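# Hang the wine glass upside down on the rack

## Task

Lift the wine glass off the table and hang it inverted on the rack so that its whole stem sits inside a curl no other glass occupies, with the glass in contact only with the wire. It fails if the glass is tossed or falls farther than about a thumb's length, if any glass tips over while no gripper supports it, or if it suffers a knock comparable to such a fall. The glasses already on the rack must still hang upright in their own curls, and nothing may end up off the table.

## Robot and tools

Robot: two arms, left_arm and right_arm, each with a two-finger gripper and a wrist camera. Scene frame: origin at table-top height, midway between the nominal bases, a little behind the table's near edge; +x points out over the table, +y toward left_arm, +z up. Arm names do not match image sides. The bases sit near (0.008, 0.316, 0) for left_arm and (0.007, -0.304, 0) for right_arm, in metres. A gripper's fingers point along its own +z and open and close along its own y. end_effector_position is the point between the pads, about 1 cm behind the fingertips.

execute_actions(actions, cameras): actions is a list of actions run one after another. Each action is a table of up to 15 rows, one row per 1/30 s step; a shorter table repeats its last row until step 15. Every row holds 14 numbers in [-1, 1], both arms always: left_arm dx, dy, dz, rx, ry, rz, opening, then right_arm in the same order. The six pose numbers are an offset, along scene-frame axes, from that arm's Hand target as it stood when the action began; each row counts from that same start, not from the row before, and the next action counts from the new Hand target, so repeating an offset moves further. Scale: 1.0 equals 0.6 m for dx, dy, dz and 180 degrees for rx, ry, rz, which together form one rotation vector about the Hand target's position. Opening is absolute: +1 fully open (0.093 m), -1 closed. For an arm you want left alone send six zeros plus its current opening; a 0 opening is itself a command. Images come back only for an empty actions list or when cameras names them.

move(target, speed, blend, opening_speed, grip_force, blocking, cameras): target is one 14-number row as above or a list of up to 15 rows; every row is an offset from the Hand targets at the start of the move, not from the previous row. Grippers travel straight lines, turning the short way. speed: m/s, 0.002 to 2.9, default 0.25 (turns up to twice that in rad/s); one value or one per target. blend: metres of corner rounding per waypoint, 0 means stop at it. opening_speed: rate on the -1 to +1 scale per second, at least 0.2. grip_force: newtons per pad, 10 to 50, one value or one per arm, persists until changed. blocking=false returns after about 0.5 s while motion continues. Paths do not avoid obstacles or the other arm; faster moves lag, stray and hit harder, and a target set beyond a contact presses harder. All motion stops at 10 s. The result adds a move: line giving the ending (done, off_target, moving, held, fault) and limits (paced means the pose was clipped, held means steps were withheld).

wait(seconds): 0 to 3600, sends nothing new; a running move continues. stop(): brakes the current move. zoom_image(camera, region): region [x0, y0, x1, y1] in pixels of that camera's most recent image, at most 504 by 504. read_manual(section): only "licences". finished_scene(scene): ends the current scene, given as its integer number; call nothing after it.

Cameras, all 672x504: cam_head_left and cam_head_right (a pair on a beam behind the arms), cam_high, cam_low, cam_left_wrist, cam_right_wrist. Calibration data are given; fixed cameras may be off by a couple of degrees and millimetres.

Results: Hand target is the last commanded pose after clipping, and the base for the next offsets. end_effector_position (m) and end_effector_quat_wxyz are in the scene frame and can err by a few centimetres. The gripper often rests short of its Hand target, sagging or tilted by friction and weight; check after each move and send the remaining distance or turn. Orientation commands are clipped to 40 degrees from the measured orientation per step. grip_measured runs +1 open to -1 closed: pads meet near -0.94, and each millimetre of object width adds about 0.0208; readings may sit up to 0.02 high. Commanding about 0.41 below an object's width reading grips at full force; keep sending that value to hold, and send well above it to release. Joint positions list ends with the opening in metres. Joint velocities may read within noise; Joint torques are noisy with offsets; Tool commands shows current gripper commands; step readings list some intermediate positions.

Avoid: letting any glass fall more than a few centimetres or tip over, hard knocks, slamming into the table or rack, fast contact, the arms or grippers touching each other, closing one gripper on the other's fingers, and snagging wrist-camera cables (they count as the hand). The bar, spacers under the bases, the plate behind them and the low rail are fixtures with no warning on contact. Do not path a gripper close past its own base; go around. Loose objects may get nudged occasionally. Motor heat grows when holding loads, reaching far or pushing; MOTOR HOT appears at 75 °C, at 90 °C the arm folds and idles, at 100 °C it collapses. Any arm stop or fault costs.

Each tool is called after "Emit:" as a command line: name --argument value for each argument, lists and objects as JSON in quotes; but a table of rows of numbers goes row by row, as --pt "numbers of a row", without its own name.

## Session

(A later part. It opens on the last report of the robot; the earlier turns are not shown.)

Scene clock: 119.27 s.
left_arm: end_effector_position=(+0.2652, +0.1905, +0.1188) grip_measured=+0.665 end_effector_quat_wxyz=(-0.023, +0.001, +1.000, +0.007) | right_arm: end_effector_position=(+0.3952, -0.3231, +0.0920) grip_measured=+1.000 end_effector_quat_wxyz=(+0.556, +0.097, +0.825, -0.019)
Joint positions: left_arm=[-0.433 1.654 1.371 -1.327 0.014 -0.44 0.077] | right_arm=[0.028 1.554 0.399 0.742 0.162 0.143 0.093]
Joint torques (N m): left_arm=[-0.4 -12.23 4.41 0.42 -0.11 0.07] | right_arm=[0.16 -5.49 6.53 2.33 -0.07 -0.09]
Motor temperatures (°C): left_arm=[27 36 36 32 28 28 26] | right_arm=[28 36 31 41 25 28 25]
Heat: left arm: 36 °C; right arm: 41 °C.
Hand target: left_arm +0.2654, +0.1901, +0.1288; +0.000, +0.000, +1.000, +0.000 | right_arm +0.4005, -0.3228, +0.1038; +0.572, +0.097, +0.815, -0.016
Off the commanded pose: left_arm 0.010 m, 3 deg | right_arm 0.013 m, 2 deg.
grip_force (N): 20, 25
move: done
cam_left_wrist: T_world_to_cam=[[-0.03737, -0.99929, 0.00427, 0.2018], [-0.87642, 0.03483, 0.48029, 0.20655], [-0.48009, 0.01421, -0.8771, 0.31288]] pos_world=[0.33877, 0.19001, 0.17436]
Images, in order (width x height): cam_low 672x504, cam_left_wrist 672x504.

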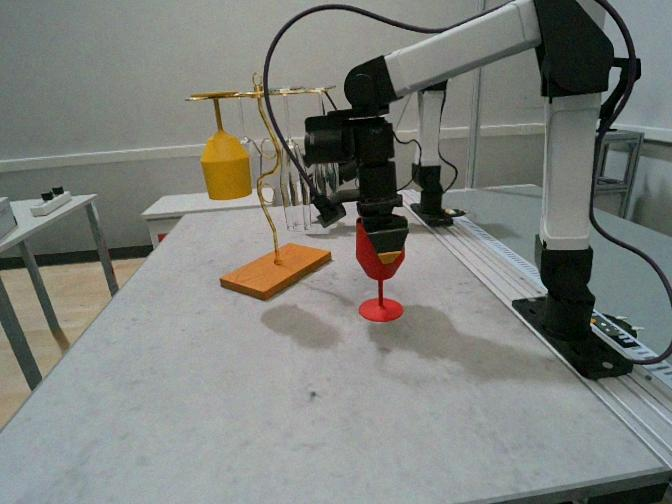

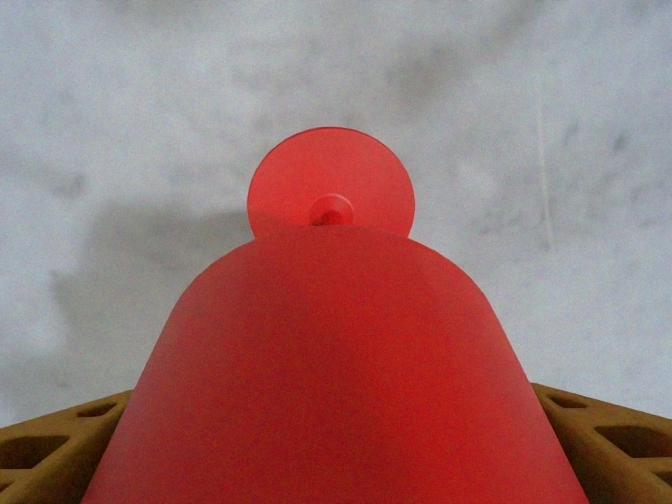

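Emit:
move --pt "0 0 0.083 0 0 0 0.1 0 0 0 0 0 0 1" --pt "-0.09 -0.25 0.083 0 0 -0.16 0.1 0 0 0 0 0 0 1" --pt "-0.1083 -0.4333 0.083 0 0 -0.278 0.1 0 0 0 0 0 0 1" --pt "-0.1083 -0.4333 0.01 0 0 -0.278 0.1 0 0 0 0 0 0 1" --blend '[0.015,0.04,0.015,0]' --speed '[0.1,0.2,0.2,0.08]' --cameras '["cam_left_wrist","cam_low","cam_head_right","cam_high"]'

Scene clock: 136.37 s.
left_arm: end_effector_position=(+0.1984, -0.0661, +0.1405) grip_measured=+0.659 end_effector_quat_wxyz=(-0.003, +0.417, +0.909, -0.004) | right_arm: end_effector_position=(+0.3952, -0.3231, +0.0920) grip_measured=+1.000 end_effector_quat_wxyz=(+0.556, +0.097, +0.825, -0.019)
Joint positions: left_arm=[-1.096 2.214 2.233 -1.58 0.008 -0.245 0.077] | right_arm=[0.028 1.554 0.399 0.742 0.162 0.143 0.093]
Joint torques (N m): left_arm=[-0.17 -11.54 5.41 0.53 -0.11 0.24] | right_arm=[0.24 -5.48 6.46 2.34 -0.05 -0.1]
Heat: left arm: 40 °C; right arm: 42 °C.
Hand target: left_arm +0.2004, -0.0700, +0.1348; +0.000, +0.423, +0.906, +0.000 | right_arm +0.4005, -0.3228, +0.1038; +0.572, +0.097, +0.815, -0.016
Off the commanded pose: left_arm 0.007 m, 1 deg | right_arm 0.013 m, 2 deg.
grip_force (N): 20, 25
move: done
cam_left_wrist: T_world_to_cam=[[-0.78098, -0.62408, 0.02445, 0.11229], [-0.55226, 0.70833, 0.43963, 0.13237], [-0.29169, 0.32984, -0.89784, 0.28986]] pos_world=[0.24535, -0.11929, 0.19931]
Images, in order (width x height): cam_head_right 672x504, cam_high 672x504, cam_low 672x504, cam_left_wrist 672x504.

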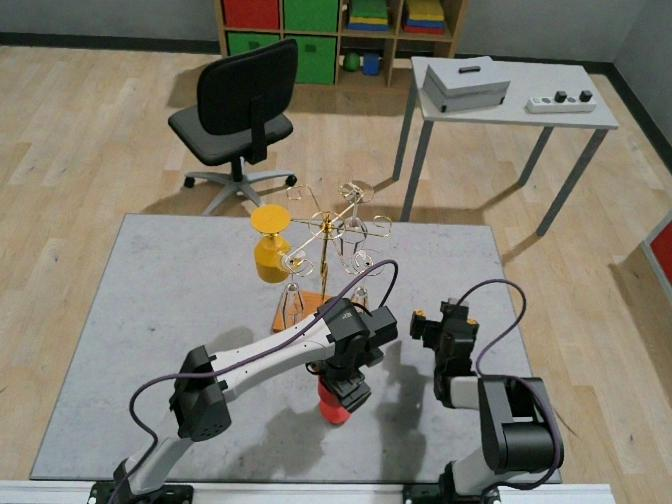

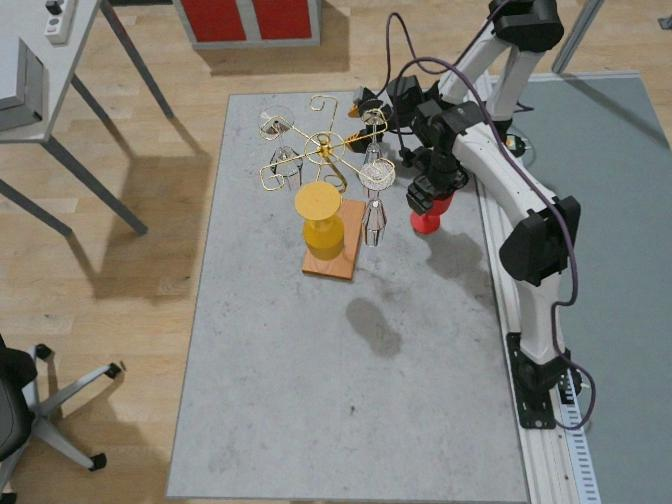

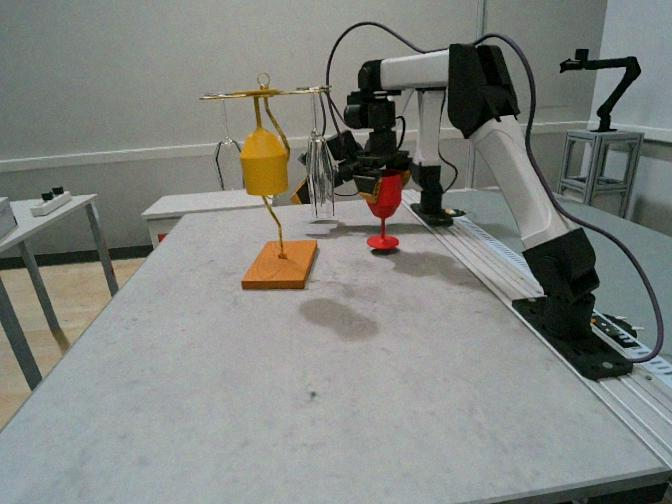

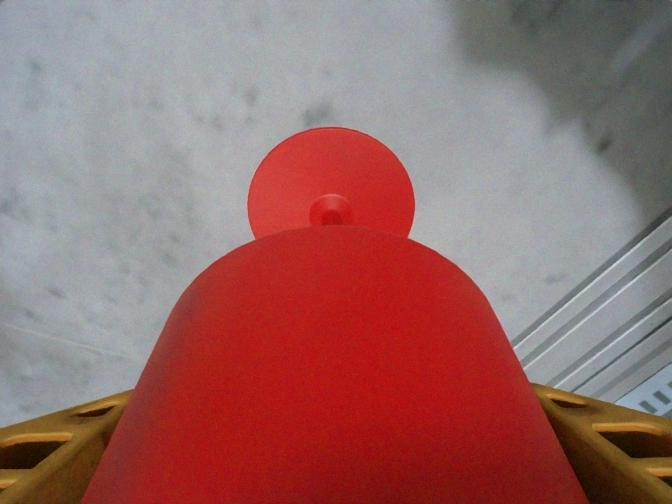

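Emit:
move --target '[0,0,-0.033,0,0,0,0.1,0,0,0,0,0,0,1]' --speed 0.05 --cameras '["cam_low"]'

Emit:
zoom_image --camera "cam_low" --region '[290, 140, 430, 270]'

Scene clock: 139.77 s.
left_arm: end_effector_position=(+0.1999, -0.0677, +0.1186) grip_measured=+0.659 end_effector_quat_wxyz=(-0.005, +0.418, +0.908, +0.001) | right_arm: end_effector_position=(+0.3952, -0.3231, +0.0920) grip_measured=+1.000 end_effector_quat_wxyz=(+0.556, +0.097, +0.825, -0.019)
Joint positions: left_arm=[-1.096 2.214 2.145 -1.501 0.004 -0.244 0.077] | right_arm=[0.028 1.554 0.399 0.742 0.162 0.143 0.093]
Joint torques (N m): left_arm=[-0.18 -13.55 3.4 0.65 -0.07 0.21] | right_arm=[0.16 -5.57 6.46 2.33 -0.05 -0.11]
Heat: left arm: 40 °C; right arm: 42 °C.
Hand target: left_arm +0.2004, -0.0699, +0.1151; +0.000, +0.423, +0.906, +0.000 | right_arm +0.4005, -0.3228, +0.1038; +0.572, +0.097, +0.815, -0.016
Off the commanded pose: left_arm 0.004 m, 1 deg | right_arm 0.013 m, 2 deg.
grip_force (N): 20, 25
move: done

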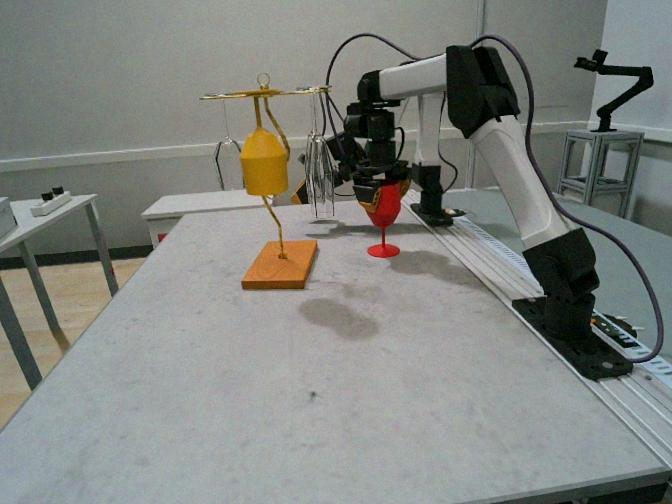

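Scaled by 3.600 from the camera's image (finer frame: 960x720).

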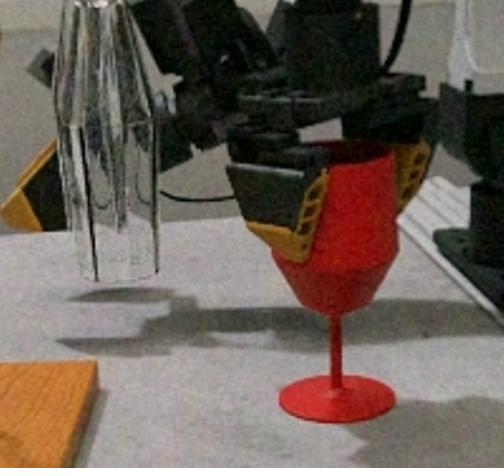

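Emit:
move --target '[0,0,0,0,0,0,1,0,0,0,0,0,0,1]' --opening_speed 0.6 --grip_force '[50,25]' --cameras '["cam_low","cam_left_wrist"]'

Emit:
move --pt "0 0 0.25 0 0 0 1 0 0 0 0 0 0 1" --pt "-0.05 0.4 0.3 0 0 0 1 0 0 0 0 0 0 1" --blend '[0.02,0]' --speed '[0.12,0.25]' --cameras '["cam_head_left","cam_head_right","cam_high","cam_low","cam_right_wrist"]'

Scene clock: 145.80 s.
left_arm: end_effector_position=(+0.2002, -0.0682, +0.1152) grip_measured=+1.000 end_effector_quat_wxyz=(-0.005, +0.418, +0.908, +0.001) | right_arm: end_effector_position=(+0.3952, -0.3231, +0.0920) grip_measured=+1.000 end_effector_quat_wxyz=(+0.556, +0.097, +0.825, -0.019)
Joint positions: left_arm=[-1.096 2.214 2.131 -1.486 0.004 -0.243 0.093] | right_arm=[0.028 1.554 0.399 0.742 0.162 0.143 0.093]
Joint torques (N m): left_arm=[-0.17 -13.56 4.42 0.52 -0.07 0.22] | right_arm=[0.18 -5.52 6.41 2.32 -0.06 -0.1]
Motor temperatures (°C): left_arm=[27 41 36 32 28 28 26] | right_arm=[28 37 32 42 25 28 25]
Heat: left arm: 41 °C; right arm: 42 °C.
Hand target: left_arm +0.2004, -0.0699, +0.1150; +0.000, +0.423, +0.906, +0.000 | right_arm +0.4005, -0.3228, +0.1038; +0.572, +0.097, +0.815, -0.016
Off the commanded pose: left_arm 0.002 m, 1 deg | right_arm 0.013 m, 2 deg.
grip_force (N): 50, 25
move: done
cam_left_wrist: T_world_to_cam=[[-0.78219, -0.62276, 0.01837, 0.11405], [-0.55065, 0.70482, 0.44722, 0.14464], [-0.29146, 0.3397, -0.89423, 0.26861]] pos_world=[0.24715, -0.12217, 0.17342]

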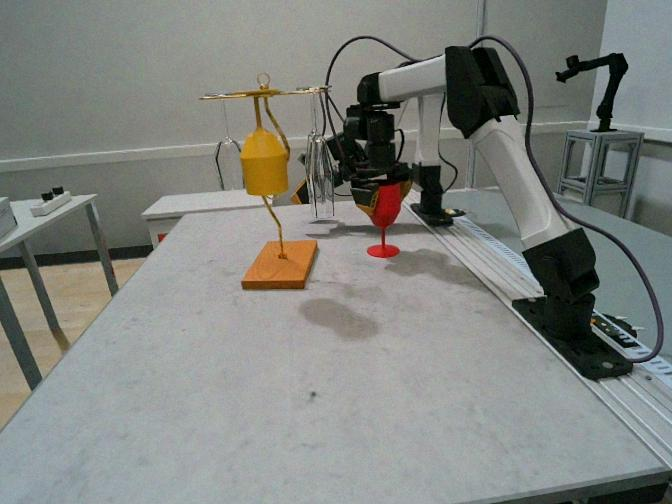

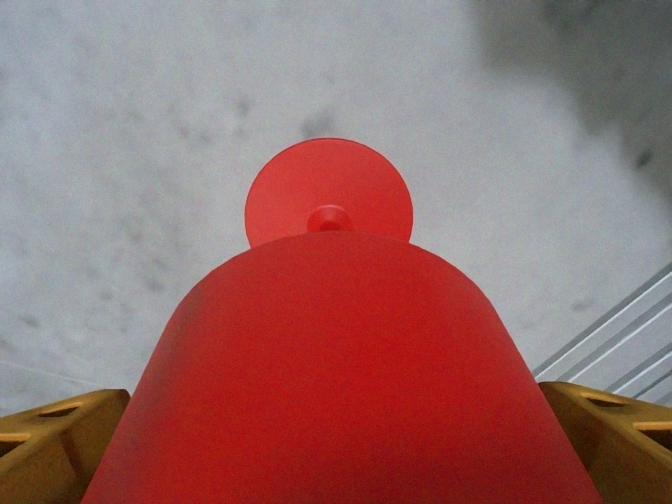

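Scene clock: 149.13 s.
left_arm: end_effector_position=(+0.1711, +0.1675, +0.2921) grip_measured=+1.000 end_effector_quat_wxyz=(+0.196, +0.411, +0.888, -0.061) | right_arm: end_effector_position=(+0.3952, -0.3231, +0.0920) grip_measured=+1.000 end_effector_quat_wxyz=(+0.556, +0.097, +0.825, -0.019)
Joint positions: left_arm=[-0.721 1.19 1.632 -1.59 0.004 0.135 0.093] | right_arm=[0.028 1.554 0.399 0.742 0.162 0.143 0.093]
Joint torques (N m): left_arm=[0.75 -3.85 3.95 1.3 -0.01 0.24] | right_arm=[0.14 -5.52 6.41 2.32 -0.04 -0.08]
Heat: left arm: 42 °C; right arm: 42 °C.
Hand target: left_arm +0.1705, +0.1701, +0.2949; +0.000, +0.423, +0.906, +0.000 | right_arm +0.4005, -0.3228, +0.1038; +0.572, +0.097, +0.815, -0.016
Off the commanded pose: left_arm 0.004 m, 24 deg | right_arm 0.013 m, 2 deg.
joint read past its limit (left arm) — joint 4 (wrist pitch), lower limit.
joint sent to its limit (left arm) — joint 4 (wrist pitch), lower limit. The joint targets are off in orientation, not in position.
grip_force (N): 50, 25
move: off_target (left_arm)
cam_right_wrist: T_world_to_cam=[[-0.19365, -0.97914, -0.06151, -0.23484], [-0.71828, 0.18421, -0.67092, 0.44381], [0.66826, -0.08574, -0.73897, -0.13473]] pos_world=[0.36334, -0.32324, 0.18376]

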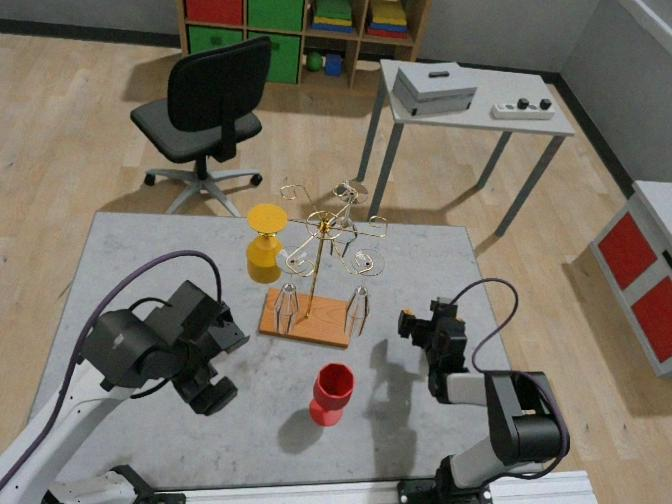

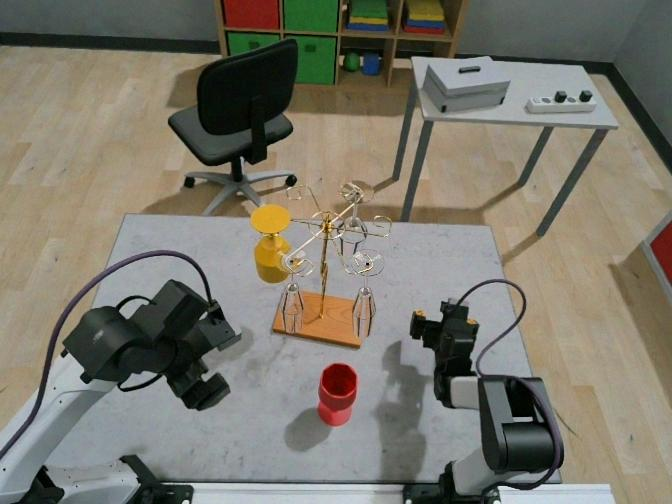

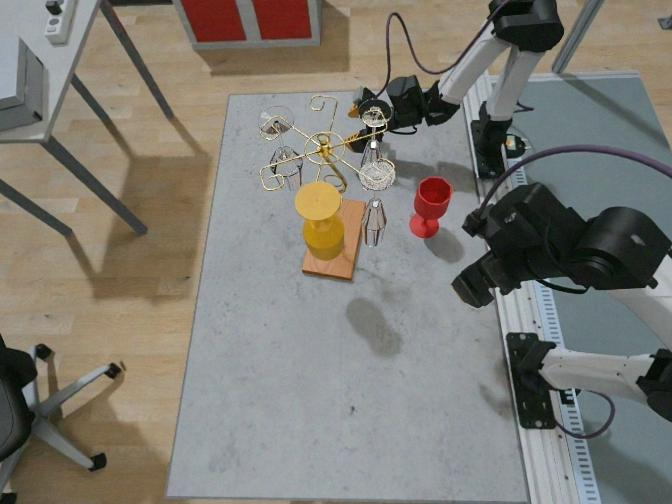

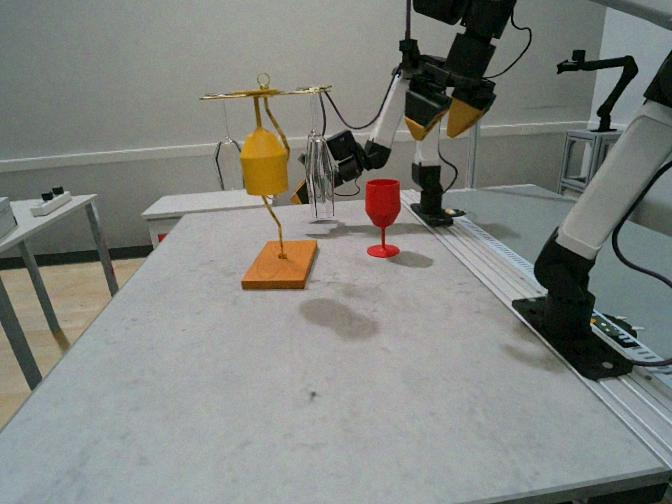

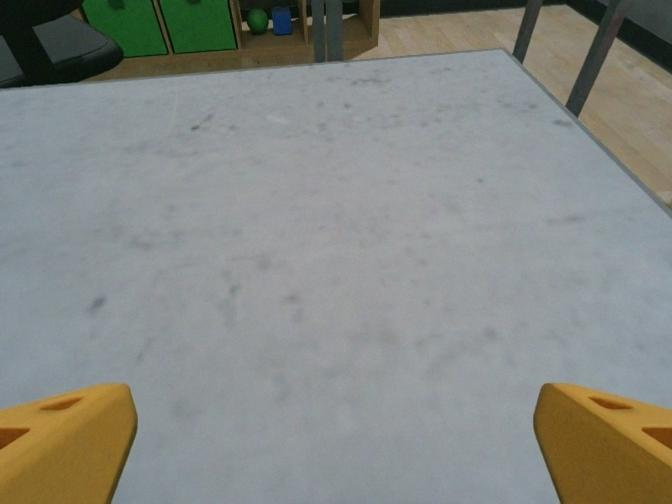

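Emit:
zoom_image --camera "cam_high" --region '[250, 85, 410, 205]'

Emit:
zoom_image --camera "cam_high" --region '[290, 85, 360, 137]'

Emit:
zoom_image --camera "cam_head_right" --region '[270, 170, 400, 268]'

Emit:
zoom_image --camera "cam_head_left" --region '[270, 170, 400, 268]'

Scaled by 3.150 from the camera's image (finer frame: 960x720).

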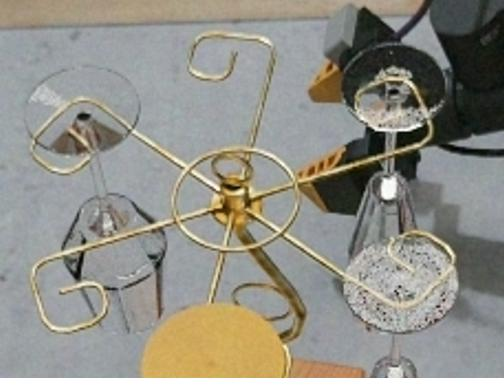

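Scaled by 7.200 from the camera's image (finer frame: 960x720).

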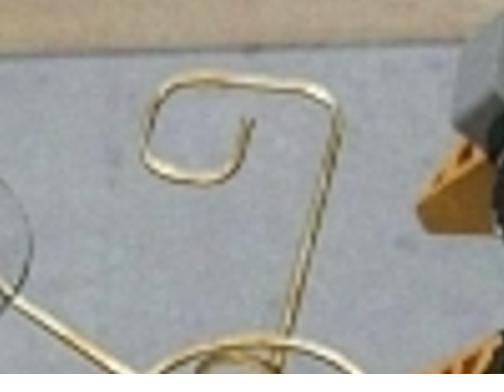

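Scaled by 3.877 from the camera's image (finer frame: 960x720).

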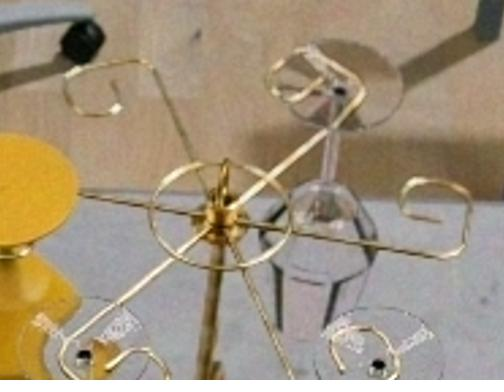

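Scaled by 3.877 from the camera's image (finer frame: 960x720).

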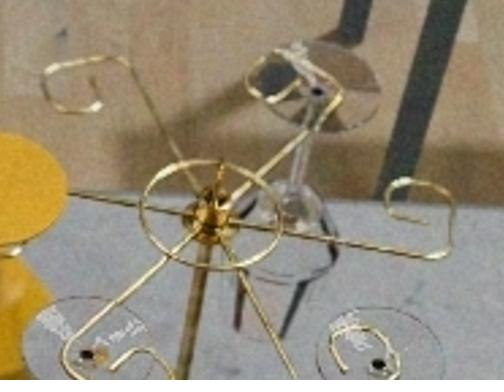

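Emit:
move --target '[0,0,0,0,0,0,1,-0.2,-0.012,0.26,0.011,0.388,0.066,1]' --speed 0.35

Scene clock: 209.20 s.
left_arm: end_effector_position=(+0.1711, +0.1675, +0.2921) grip_measured=+1.000 end_effector_quat_wxyz=(+0.196, +0.412, +0.888, -0.060) | right_arm: end_effector_position=(+0.2788, -0.3287, +0.2508) grip_measured=+1.000 end_effector_quat_wxyz=(+0.097, +0.005, +0.995, -0.009)
Joint positions: left_arm=[-0.721 1.19 1.632 -1.59 0.004 0.136 0.093] | right_arm=[-0.07 1.511 1.693 -1.575 0.012 -0.068 0.093]
Joint torques (N m): left_arm=[0.77 -3.95 3.97 1.31 -0.01 0.23] | right_arm=[-0.46 -5.11 8.27 0.74 -0.1 -0.26]
Motor temperatures (°C): left_arm=[27 34 36 33 28 28 26] | right_arm=[28 37 32 44 25 28 25]
Heat: left arm: 36 °C; right arm: 44 °C.
Hand target: left_arm +0.1705, +0.1701, +0.2949; +0.000, +0.423, +0.906, +0.000 | right_arm +0.2805, -0.3301, +0.2598; +0.001, +0.000, +1.000, +0.000
Off the commanded pose: left_arm 0.004 m, 24 deg | right_arm 0.009 m, 11 deg.
joint read past its limit (left arm) — joint 4 (wrist pitch), lower limit.
joint sent to its limit (left arm) — joint 4 (wrist pitch), lower limit. The joint targets are off in orientation, not in position.
joint sent to its limit (right arm) — joint 4 (wrist pitch), lower limit. The joint targets are off in orientation, not in position.
grip_force (N): 50, 25
move: off_target (right_arm)

Emit:
move --target '[0,0,0,0,0,0,1,-0.1,0.25,-0.02,0.5,0,0,1]' --speed 0.25

Scene clock: 217.03 s.
left_arm: end_effector_position=(+0.1711, +0.1675, +0.2921) grip_measured=+1.000 end_effector_quat_wxyz=(+0.196, +0.412, +0.888, -0.060) | right_arm: end_effector_position=(+0.2199, -0.1810, +0.2470) grip_measured=+1.000 end_effector_quat_wxyz=(+0.053, +0.060, +0.738, +0.670)
Joint positions: left_arm=[-0.721 1.19 1.632 -1.59 0.004 0.136 0.093] | right_arm=[-0.204 1.422 0.974 -1.575 -1.452 -0.437 0.093]
Joint torques (N m): left_arm=[0.75 -3.93 3.95 1.31 -0.01 0.23] | right_arm=[0.95 -2.85 4.98 -0.34 -0.83 -0.42]
Heat: left arm: 36 °C; right arm: 41 °C.
Hand target: left_arm +0.1705, +0.1701, +0.2949; +0.000, +0.423, +0.906, +0.000 | right_arm +0.2204, -0.1800, +0.2479; +0.000, +0.000, +0.707, +0.707
Off the commanded pose: left_arm 0.004 m, 24 deg | right_arm 0.001 m, 11 deg.
joint read past its limit (left arm) — joint 4 (wrist pitch), lower limit.
joint sent to its limit (left arm) — joint 4 (wrist pitch), lower limit. The joint targets are off in orientation, not in position.
joint sent to its limit (right arm) — joint 4 (wrist pitch), lower limit. The joint targets are off in orientation, not in position.
grip_force (N): 50, 25
move: off_target (right_arm)

Emit:
move --target '[0,0,0,0,0,0,1,-0.042,0.192,-0.05,0.074,-0.496,0.074,1]' --speed 0.2 --cameras '["cam_head_left","cam_high","cam_right_wrist","cam_low"]'

Scene clock: 228.17 s.
left_arm: end_effector_position=(+0.1711, +0.1675, +0.2921) grip_measured=+1.000 end_effector_quat_wxyz=(+0.196, +0.412, +0.888, -0.060) | right_arm: end_effector_position=(+0.1952, -0.0672, +0.2169) grip_measured=+1.000 end_effector_quat_wxyz=(-0.398, +0.563, -0.440, -0.575)
Joint positions: left_arm=[-0.721 1.19 1.632 -1.59 0.004 0.136 0.093] | right_arm=[0.316 1.495 0.873 -0.669 -1.546 -1.214 0.093]
Joint torques (N m): left_arm=[0.75 -3.96 3.95 1.3 -0.01 0.23] | right_arm=[0.85 -4.26 5.67 1.13 -0.86 -0.42]
Heat: left arm: 36 °C; right arm: 40 °C.
Hand target: left_arm +0.1705, +0.1701, +0.2949; +0.000, +0.423, +0.906, +0.000 | right_arm +0.1953, -0.0648, +0.2178; -0.421, +0.568, -0.421, -0.569
Off the commanded pose: left_arm 0.004 m, 24 deg | right_arm 0.003 m, 4 deg.
joint read past its limit (left arm) — joint 4 (wrist pitch), lower limit.
joint sent to its limit (left arm) — joint 4 (wrist pitch), lower limit. The joint targets are off in orientation, not in position.
grip_force (N): 50, 25
move: off_target (right_arm)
cam_right_wrist: T_world_to_cam=[[0.95899, 0.27926, -0.04858, -0.15863], [0.08314, -0.44095, -0.89367, 0.18681], [-0.27098, 0.85298, -0.44608, 0.29608]] pos_world=[0.21683, -0.12588, 0.29132]
Images, in order (width x height): cam_head_left 672x504, cam_high 672x504, cam_low 672x504, cam_right_wrist 672x504.

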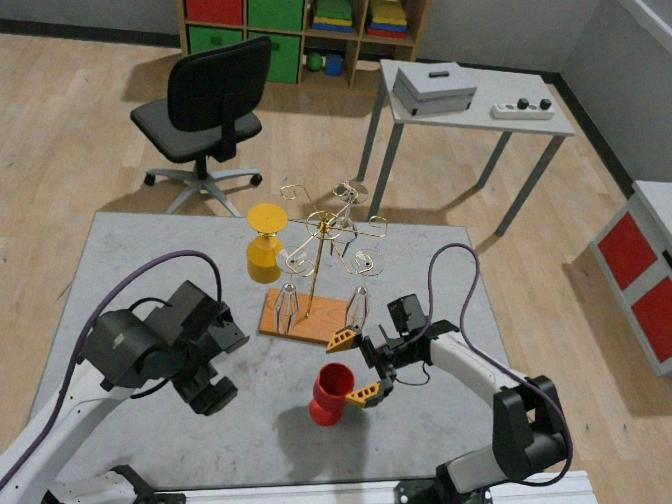

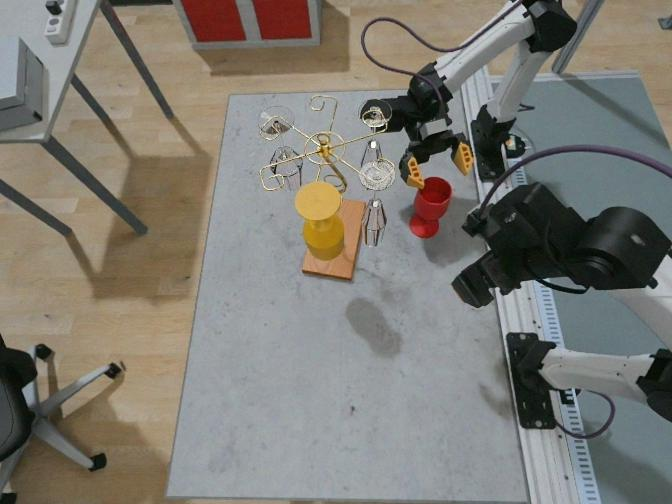

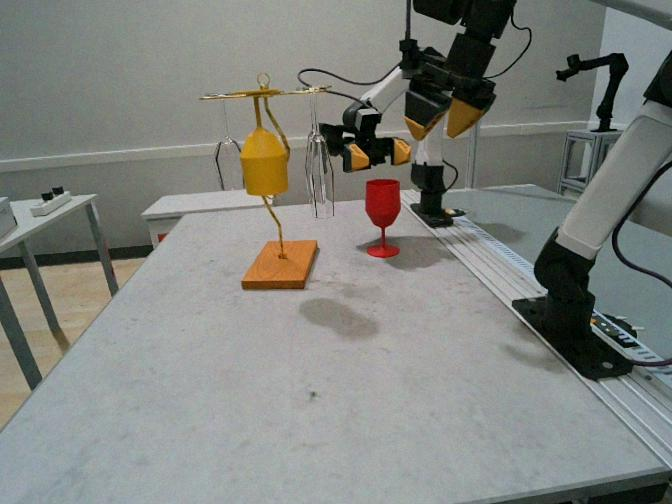

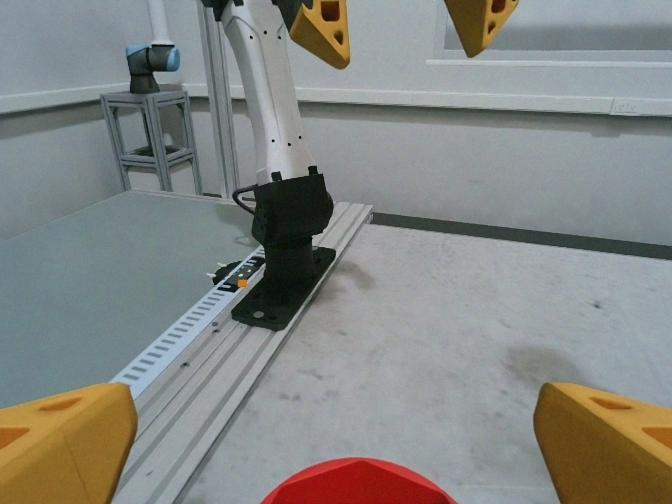

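Emit:
move --pt "0 0 0 0 0 0 1 0.0153 -0.0162 0 0 0 0 1" --pt "0 0 0 0 0 0 1 0.0153 -0.0162 -0.06 0 0 0 1" --speed 0.08 --cameras '["cam_head_left","cam_high","cam_right_wrist"]'

Scene clock: 237.60 s.
left_arm: end_effector_position=(+0.1711, +0.1675, +0.2921) grip_measured=+1.000 end_effector_quat_wxyz=(+0.196, +0.412, +0.888, -0.060) | right_arm: end_effector_position=(+0.2008, -0.0734, +0.1795) grip_measured=+1.000 end_effector_quat_wxyz=(-0.392, +0.549, -0.463, -0.575)
Joint positions: left_arm=[-0.721 1.19 1.632 -1.59 0.004 0.136 0.093] | right_arm=[0.286 1.572 0.795 -0.589 -1.535 -1.244 0.093]
Joint torques (N m): left_arm=[0.75 -3.96 3.93 1.3 0 0.22] | right_arm=[-0.64 -4.21 5.04 1.04 -1 -0.94]
Motor temperatures (°C): left_arm=[27 33 36 33 27 28 26] | right_arm=[28 37 33 39 25 28 25]
Heat: left arm: 36 °C; right arm: 39 °C.
Hand target: left_arm +0.1705, +0.1701, +0.2949; +0.000, +0.423, +0.906, +0.000 | right_arm +0.2044, -0.0745, +0.1818; -0.421, +0.568, -0.421, -0.569
Off the commanded pose: left_arm 0.004 m, 24 deg | right_arm 0.004 m, 6 deg.
joint read past its limit (left arm) — joint 4 (wrist pitch), lower limit.
joint sent to its limit (left arm) — joint 4 (wrist pitch), lower limit. The joint targets are off in orientation, not in position.
joint sent to its limit (right arm) — joint 5 (wrist yaw), lower limit. The joint targets still meet the commanded pose.
grip_force (N): 50, 25
move: off_target (right_arm)
cam_right_wrist: T_world_to_cam=[[0.96457, 0.24707, -0.09249, -0.1597], [0.03379, -0.46338, -0.88551, 0.15699], [-0.26164, 0.85102, -0.45531, 0.28582]] pos_world=[0.22352, -0.13103, 0.25438]

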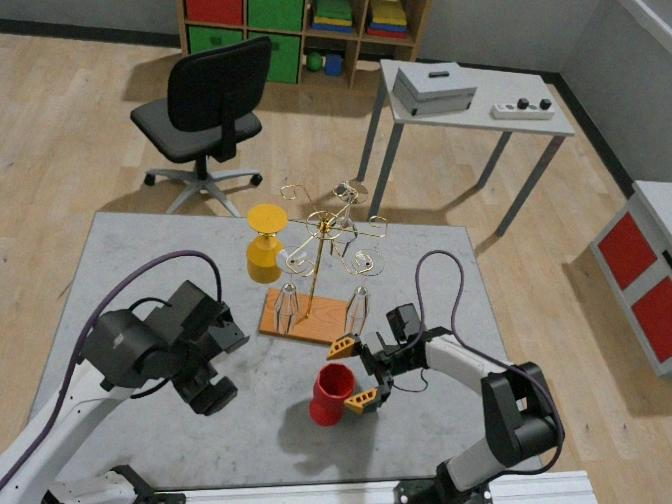

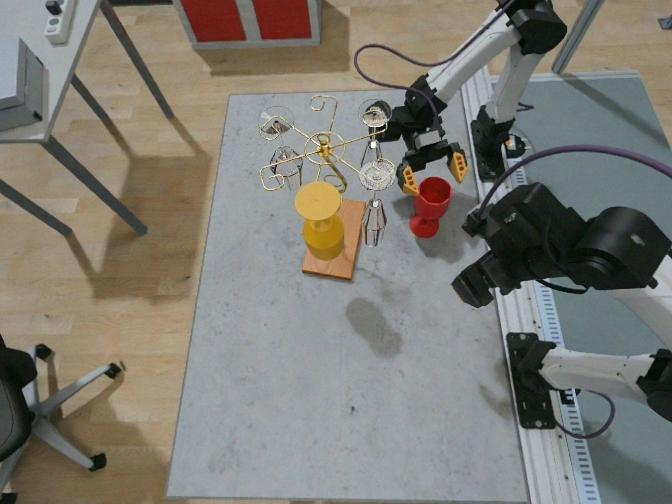

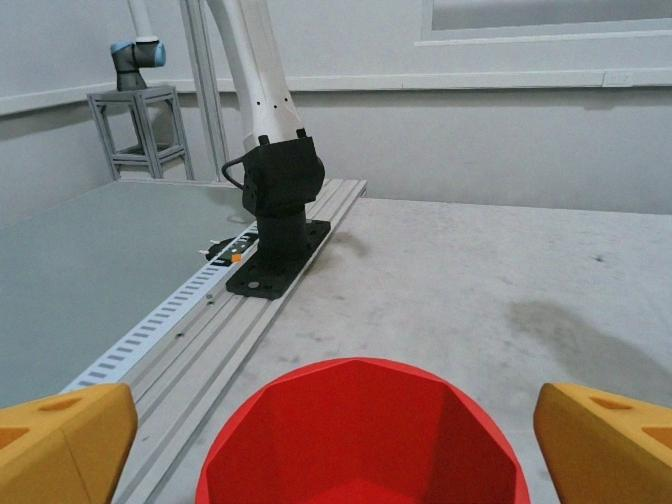

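Emit:
move --pt "0 0 0 0 0 0 1 0.01 0.003 0.01 0 0 0 1" --pt "0 0 0 0 0 0 1 0.01 0.003 -0.06 0 0 0 1" --speed 0.06 --cameras '["cam_head_left","cam_low","cam_right_wrist"]'

Scene clock: 241.90 s.
left_arm: end_effector_position=(+0.1711, +0.1675, +0.2921) grip_measured=+1.000 end_effector_quat_wxyz=(+0.196, +0.412, +0.888, -0.060) | right_arm: end_effector_position=(+0.2069, -0.0717, +0.1410) grip_measured=+1.000 end_effector_quat_wxyz=(-0.386, +0.551, -0.470, -0.572)
Joint positions: left_arm=[-0.721 1.19 1.632 -1.59 0.004 0.136 0.093] | right_arm=[0.286 1.697 0.757 -0.476 -1.52 -1.283 0.093]
Joint torques (N m): left_arm=[0.75 -3.95 3.95 1.3 -0.01 0.23] | right_arm=[-0.59 -4.62 4.6 0.99 -1.16 -1.01]
Heat: left arm: 36 °C; right arm: 39 °C.
Hand target: left_arm +0.1705, +0.1701, +0.2949; +0.000, +0.423, +0.906, +0.000 | right_arm +0.2104, -0.0727, +0.1458; -0.421, +0.568, -0.421, -0.569
Off the commanded pose: left_arm 0.004 m, 24 deg | right_arm 0.006 m, 7 deg.
joint read past its limit (left arm) — joint 4 (wrist pitch), lower limit.
joint sent to its limit (left arm) — joint 4 (wrist pitch), lower limit. The joint targets are off in orientation, not in position.
joint sent to its limit (right arm) — joint 5 (wrist yaw), lower limit. The joint targets still meet the commanded pose.
grip_force (N): 50, 25
move: off_target (right_arm)
cam_right_wrist: T_world_to_cam=[[0.96425, 0.24426, -0.10272, -0.16818], [0.02776, -0.47866, -0.87756, 0.12253], [-0.26352, 0.84334, -0.46834, 0.27004]] pos_world=[0.22993, -0.12801, 0.21672]

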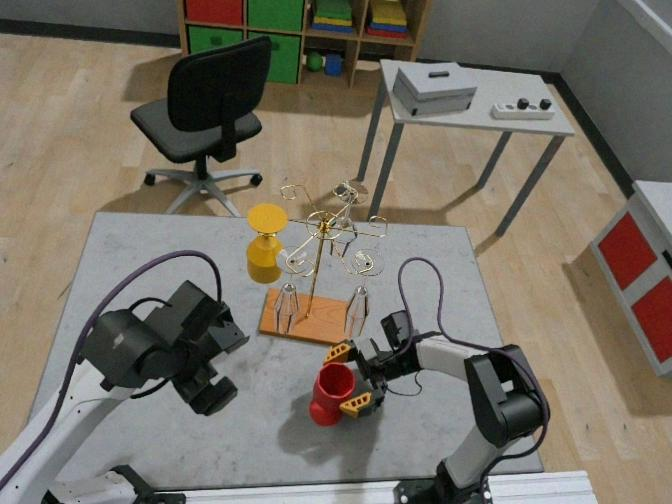

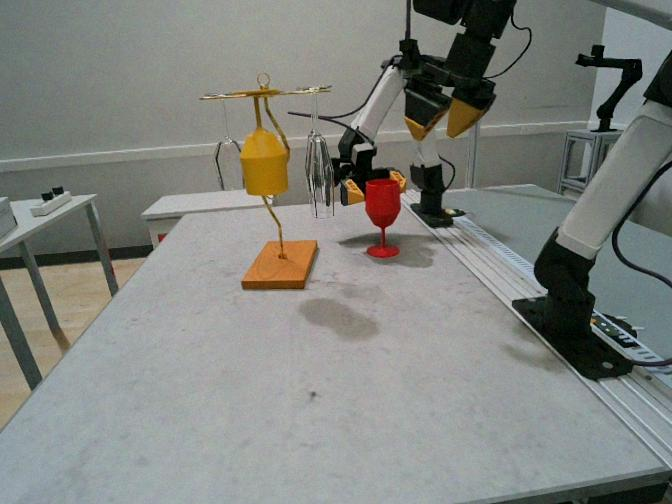

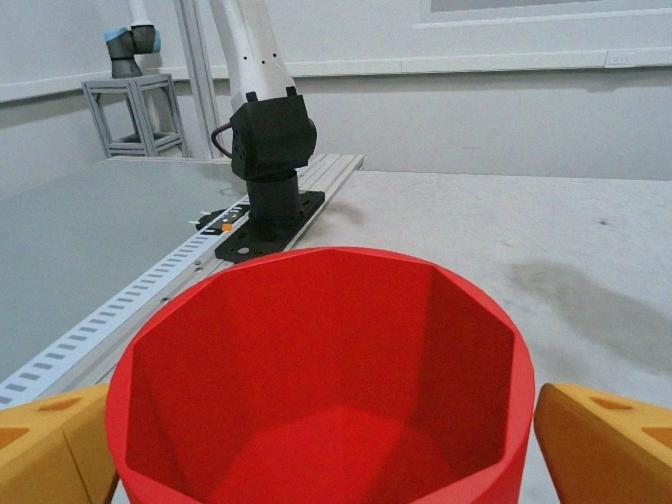

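Emit:
move --target '[0,0,0,0,0,0,1,-0.003,-0.001,-0.042,0.0105,-0.035,0,1]' --speed 0.06 --cameras '["cam_low","cam_right_wrist"]'

Scene clock: 250.17 s.
left_arm: end_effector_position=(+0.1711, +0.1675, +0.2921) grip_measured=+1.000 end_effector_quat_wxyz=(+0.196, +0.412, +0.888, -0.060) | right_arm: end_effector_position=(+0.2057, -0.0720, +0.1120) grip_measured=+1.000 end_effector_quat_wxyz=(-0.435, +0.594, -0.420, -0.531)
Joint positions: left_arm=[-0.721 1.19 1.632 -1.59 0.004 0.136 0.093] | right_arm=[0.286 1.775 0.703 -0.336 -1.51 -1.458 0.093]
Joint torques (N m): left_arm=[0.73 -3.96 3.95 1.31 -0.02 0.23] | right_arm=[-0.73 -4.77 5.29 0.57 -1.27 -0.57]
Heat: left arm: 36 °C; right arm: 39 °C.
Hand target: left_arm +0.1705, +0.1701, +0.2949; +0.000, +0.423, +0.906, +0.000 | right_arm +0.2087, -0.0733, +0.1206; -0.453, +0.591, -0.388, -0.543
Off the commanded pose: left_arm 0.004 m, 24 deg | right_arm 0.009 m, 4 deg.
joint read past its limit (left arm) — joint 4 (wrist pitch), lower limit.
joint sent to its limit (left arm) — joint 4 (wrist pitch), lower limit. The joint targets are off in orientation, not in position.
joint sent to its limit (right arm) — joint 5 (wrist yaw), lower limit. The joint targets still meet the commanded pose.
grip_force (N): 50, 25
move: off_target (right_arm)
cam_right_wrist: T_world_to_cam=[[0.96446, 0.2518, 0.08006, -0.18993], [0.18845, -0.44319, -0.8764, 0.06628], [-0.18519, 0.86034, -0.47489, 0.24231]] pos_world=[0.21557, -0.13127, 0.18836]

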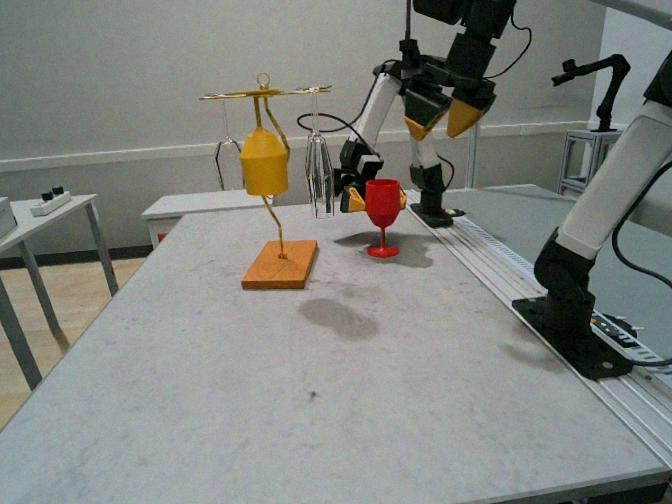

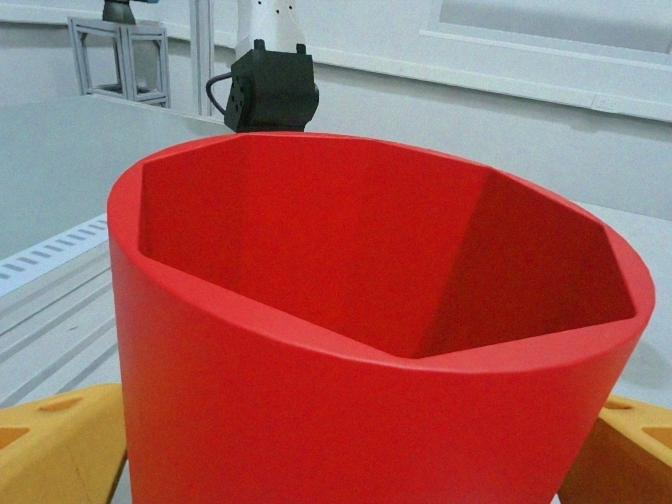

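Emit:
move --target '[0,0,0,0,0,0,1,0,0,0.012,-0.006,0.02,0,1]' --speed 0.06 --cameras '["cam_right_wrist","cam_head_left"]'

Scene clock: 254.47 s.
left_arm: end_effector_position=(+0.1711, +0.1675, +0.2921) grip_measured=+1.000 end_effector_quat_wxyz=(+0.196, +0.412, +0.888, -0.060) | right_arm: end_effector_position=(+0.2029, -0.0730, +0.1110) grip_measured=+1.000 end_effector_quat_wxyz=(-0.416, +0.586, -0.438, -0.539)
Joint positions: left_arm=[-0.721 1.19 1.632 -1.59 0.004 0.136 0.093] | right_arm=[0.286 1.775 0.716 -0.415 -1.496 -1.47 0.093]
Joint torques (N m): left_arm=[0.75 -3.95 3.93 1.31 -0.01 0.23] | right_arm=[-0.72 -5.75 6.72 0.38 -1.4 -0.28]
Heat: left arm: 36 °C; right arm: 38 °C.
Hand target: left_arm +0.1705, +0.1701, +0.2949; +0.000, +0.423, +0.906, +0.000 | right_arm +0.2087, -0.0733, +0.1278; -0.435, +0.578, -0.407, -0.558
Off the commanded pose: left_arm 0.004 m, 24 deg | right_arm 0.018 m, 5 deg.
joint read past its limit (left arm) — joint 4 (wrist pitch), lower limit.
joint sent to its limit (left arm) — joint 4 (wrist pitch), lower limit. The joint targets are off in orientation, not in position.
joint sent to its limit (right arm) — joint 5 (wrist yaw), lower limit. The joint targets still meet the commanded pose.
grip_force (N): 50, 25
move: off_target (right_arm)
cam_right_wrist: T_world_to_cam=[[0.96732, 0.25223, 0.02599, -0.18144], [0.14555, -0.46838, -0.87146, 0.07177], [-0.20764, 0.84676, -0.48978, 0.24742]] pos_world=[0.21644, -0.13013, 0.18845]
Images, in order (width x height): cam_head_left 672x504, cam_right_wrist 672x504.

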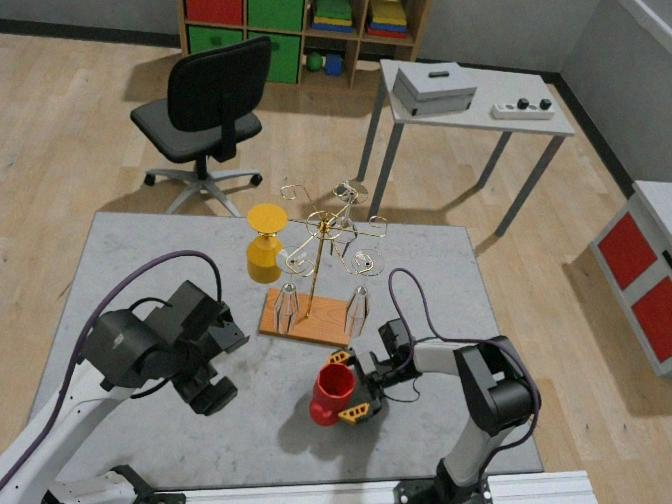

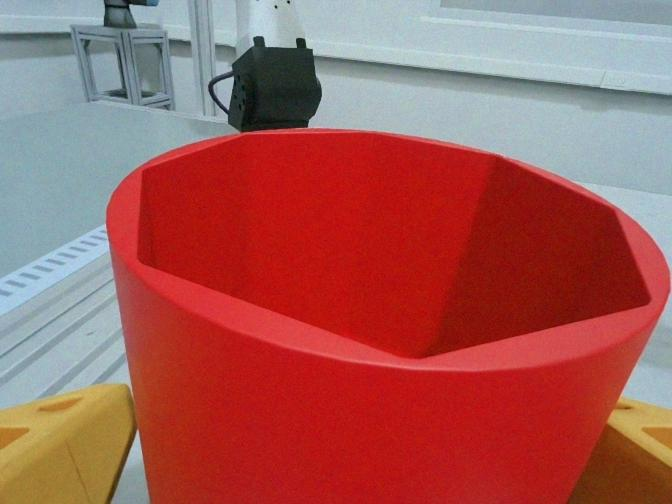

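Emit:
move --target '[0,0,0,0,0,0,1,0,0,0,0,0,0,0.1]' --grip_force '[50,30]' --cameras '["cam_right_wrist","cam_low"]'

Scene clock: 257.63 s.
left_arm: end_effector_position=(+0.1711, +0.1675, +0.2921) grip_measured=+1.000 end_effector_quat_wxyz=(+0.196, +0.412, +0.888, -0.060) | right_arm: end_effector_position=(+0.2035, -0.0735, +0.1110) grip_measured=+0.660 end_effector_quat_wxyz=(-0.417, +0.586, -0.439, -0.539)
Joint positions: left_arm=[-0.721 1.19 1.632 -1.59 0.004 0.136 0.093] | right_arm=[0.283 1.775 0.716 -0.415 -1.496 -1.47 0.077]
Joint torques (N m): left_arm=[0.73 -3.95 3.95 1.3 0 0.23] | right_arm=[-0.53 -5.93 6.13 0.52 -1.39 -0.18]
Heat: left arm: 36 °C; right arm: 38 °C.
Hand target: left_arm +0.1705, +0.1701, +0.2949; +0.000, +0.423, +0.906, +0.000 | right_arm +0.2088, -0.0732, +0.1272; -0.441, +0.574, -0.415, -0.551 (not the last commanded pose)
Off the commanded pose: left_arm 0.004 m, 24 deg | right_arm 0.018 m, 5 deg.
joint read past its limit (left arm) — joint 4 (wrist pitch), lower limit.
joint sent to its limit (left arm) — joint 4 (wrist pitch), lower limit. The joint targets are off in orientation, not in position.
joint sent to its limit (right arm) — joint 5 (wrist yaw), lower limit.
grip_force (N): 50, 30
move: done
cam_right_wrist: T_world_to_cam=[[0.96802, 0.2496, 0.02517, -0.18214], [0.14358, -0.46896, -0.87147, 0.07182], [-0.20572, 0.84722, -0.4898, 0.2476]] pos_world=[0.21693, -0.13062, 0.18845]
Images, in order (width x height): cam_low 672x504, cam_right_wrist 672x504.

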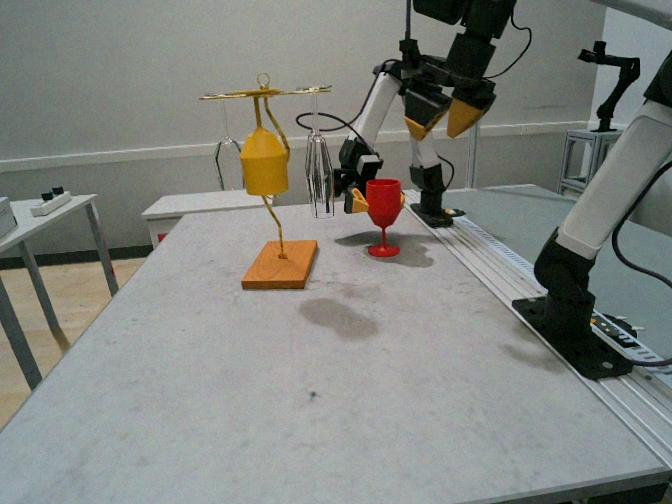

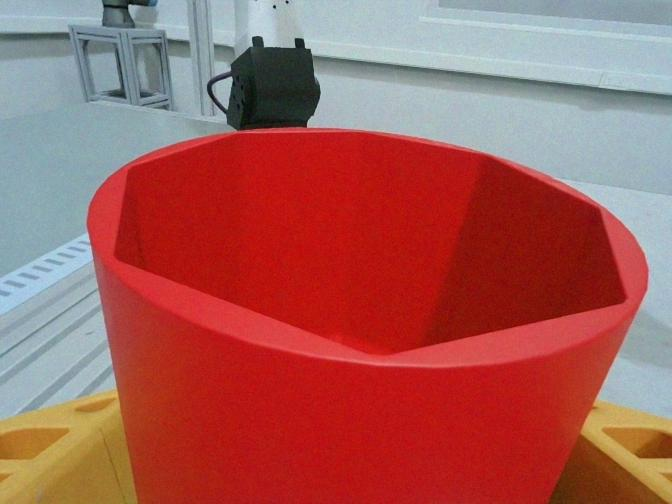

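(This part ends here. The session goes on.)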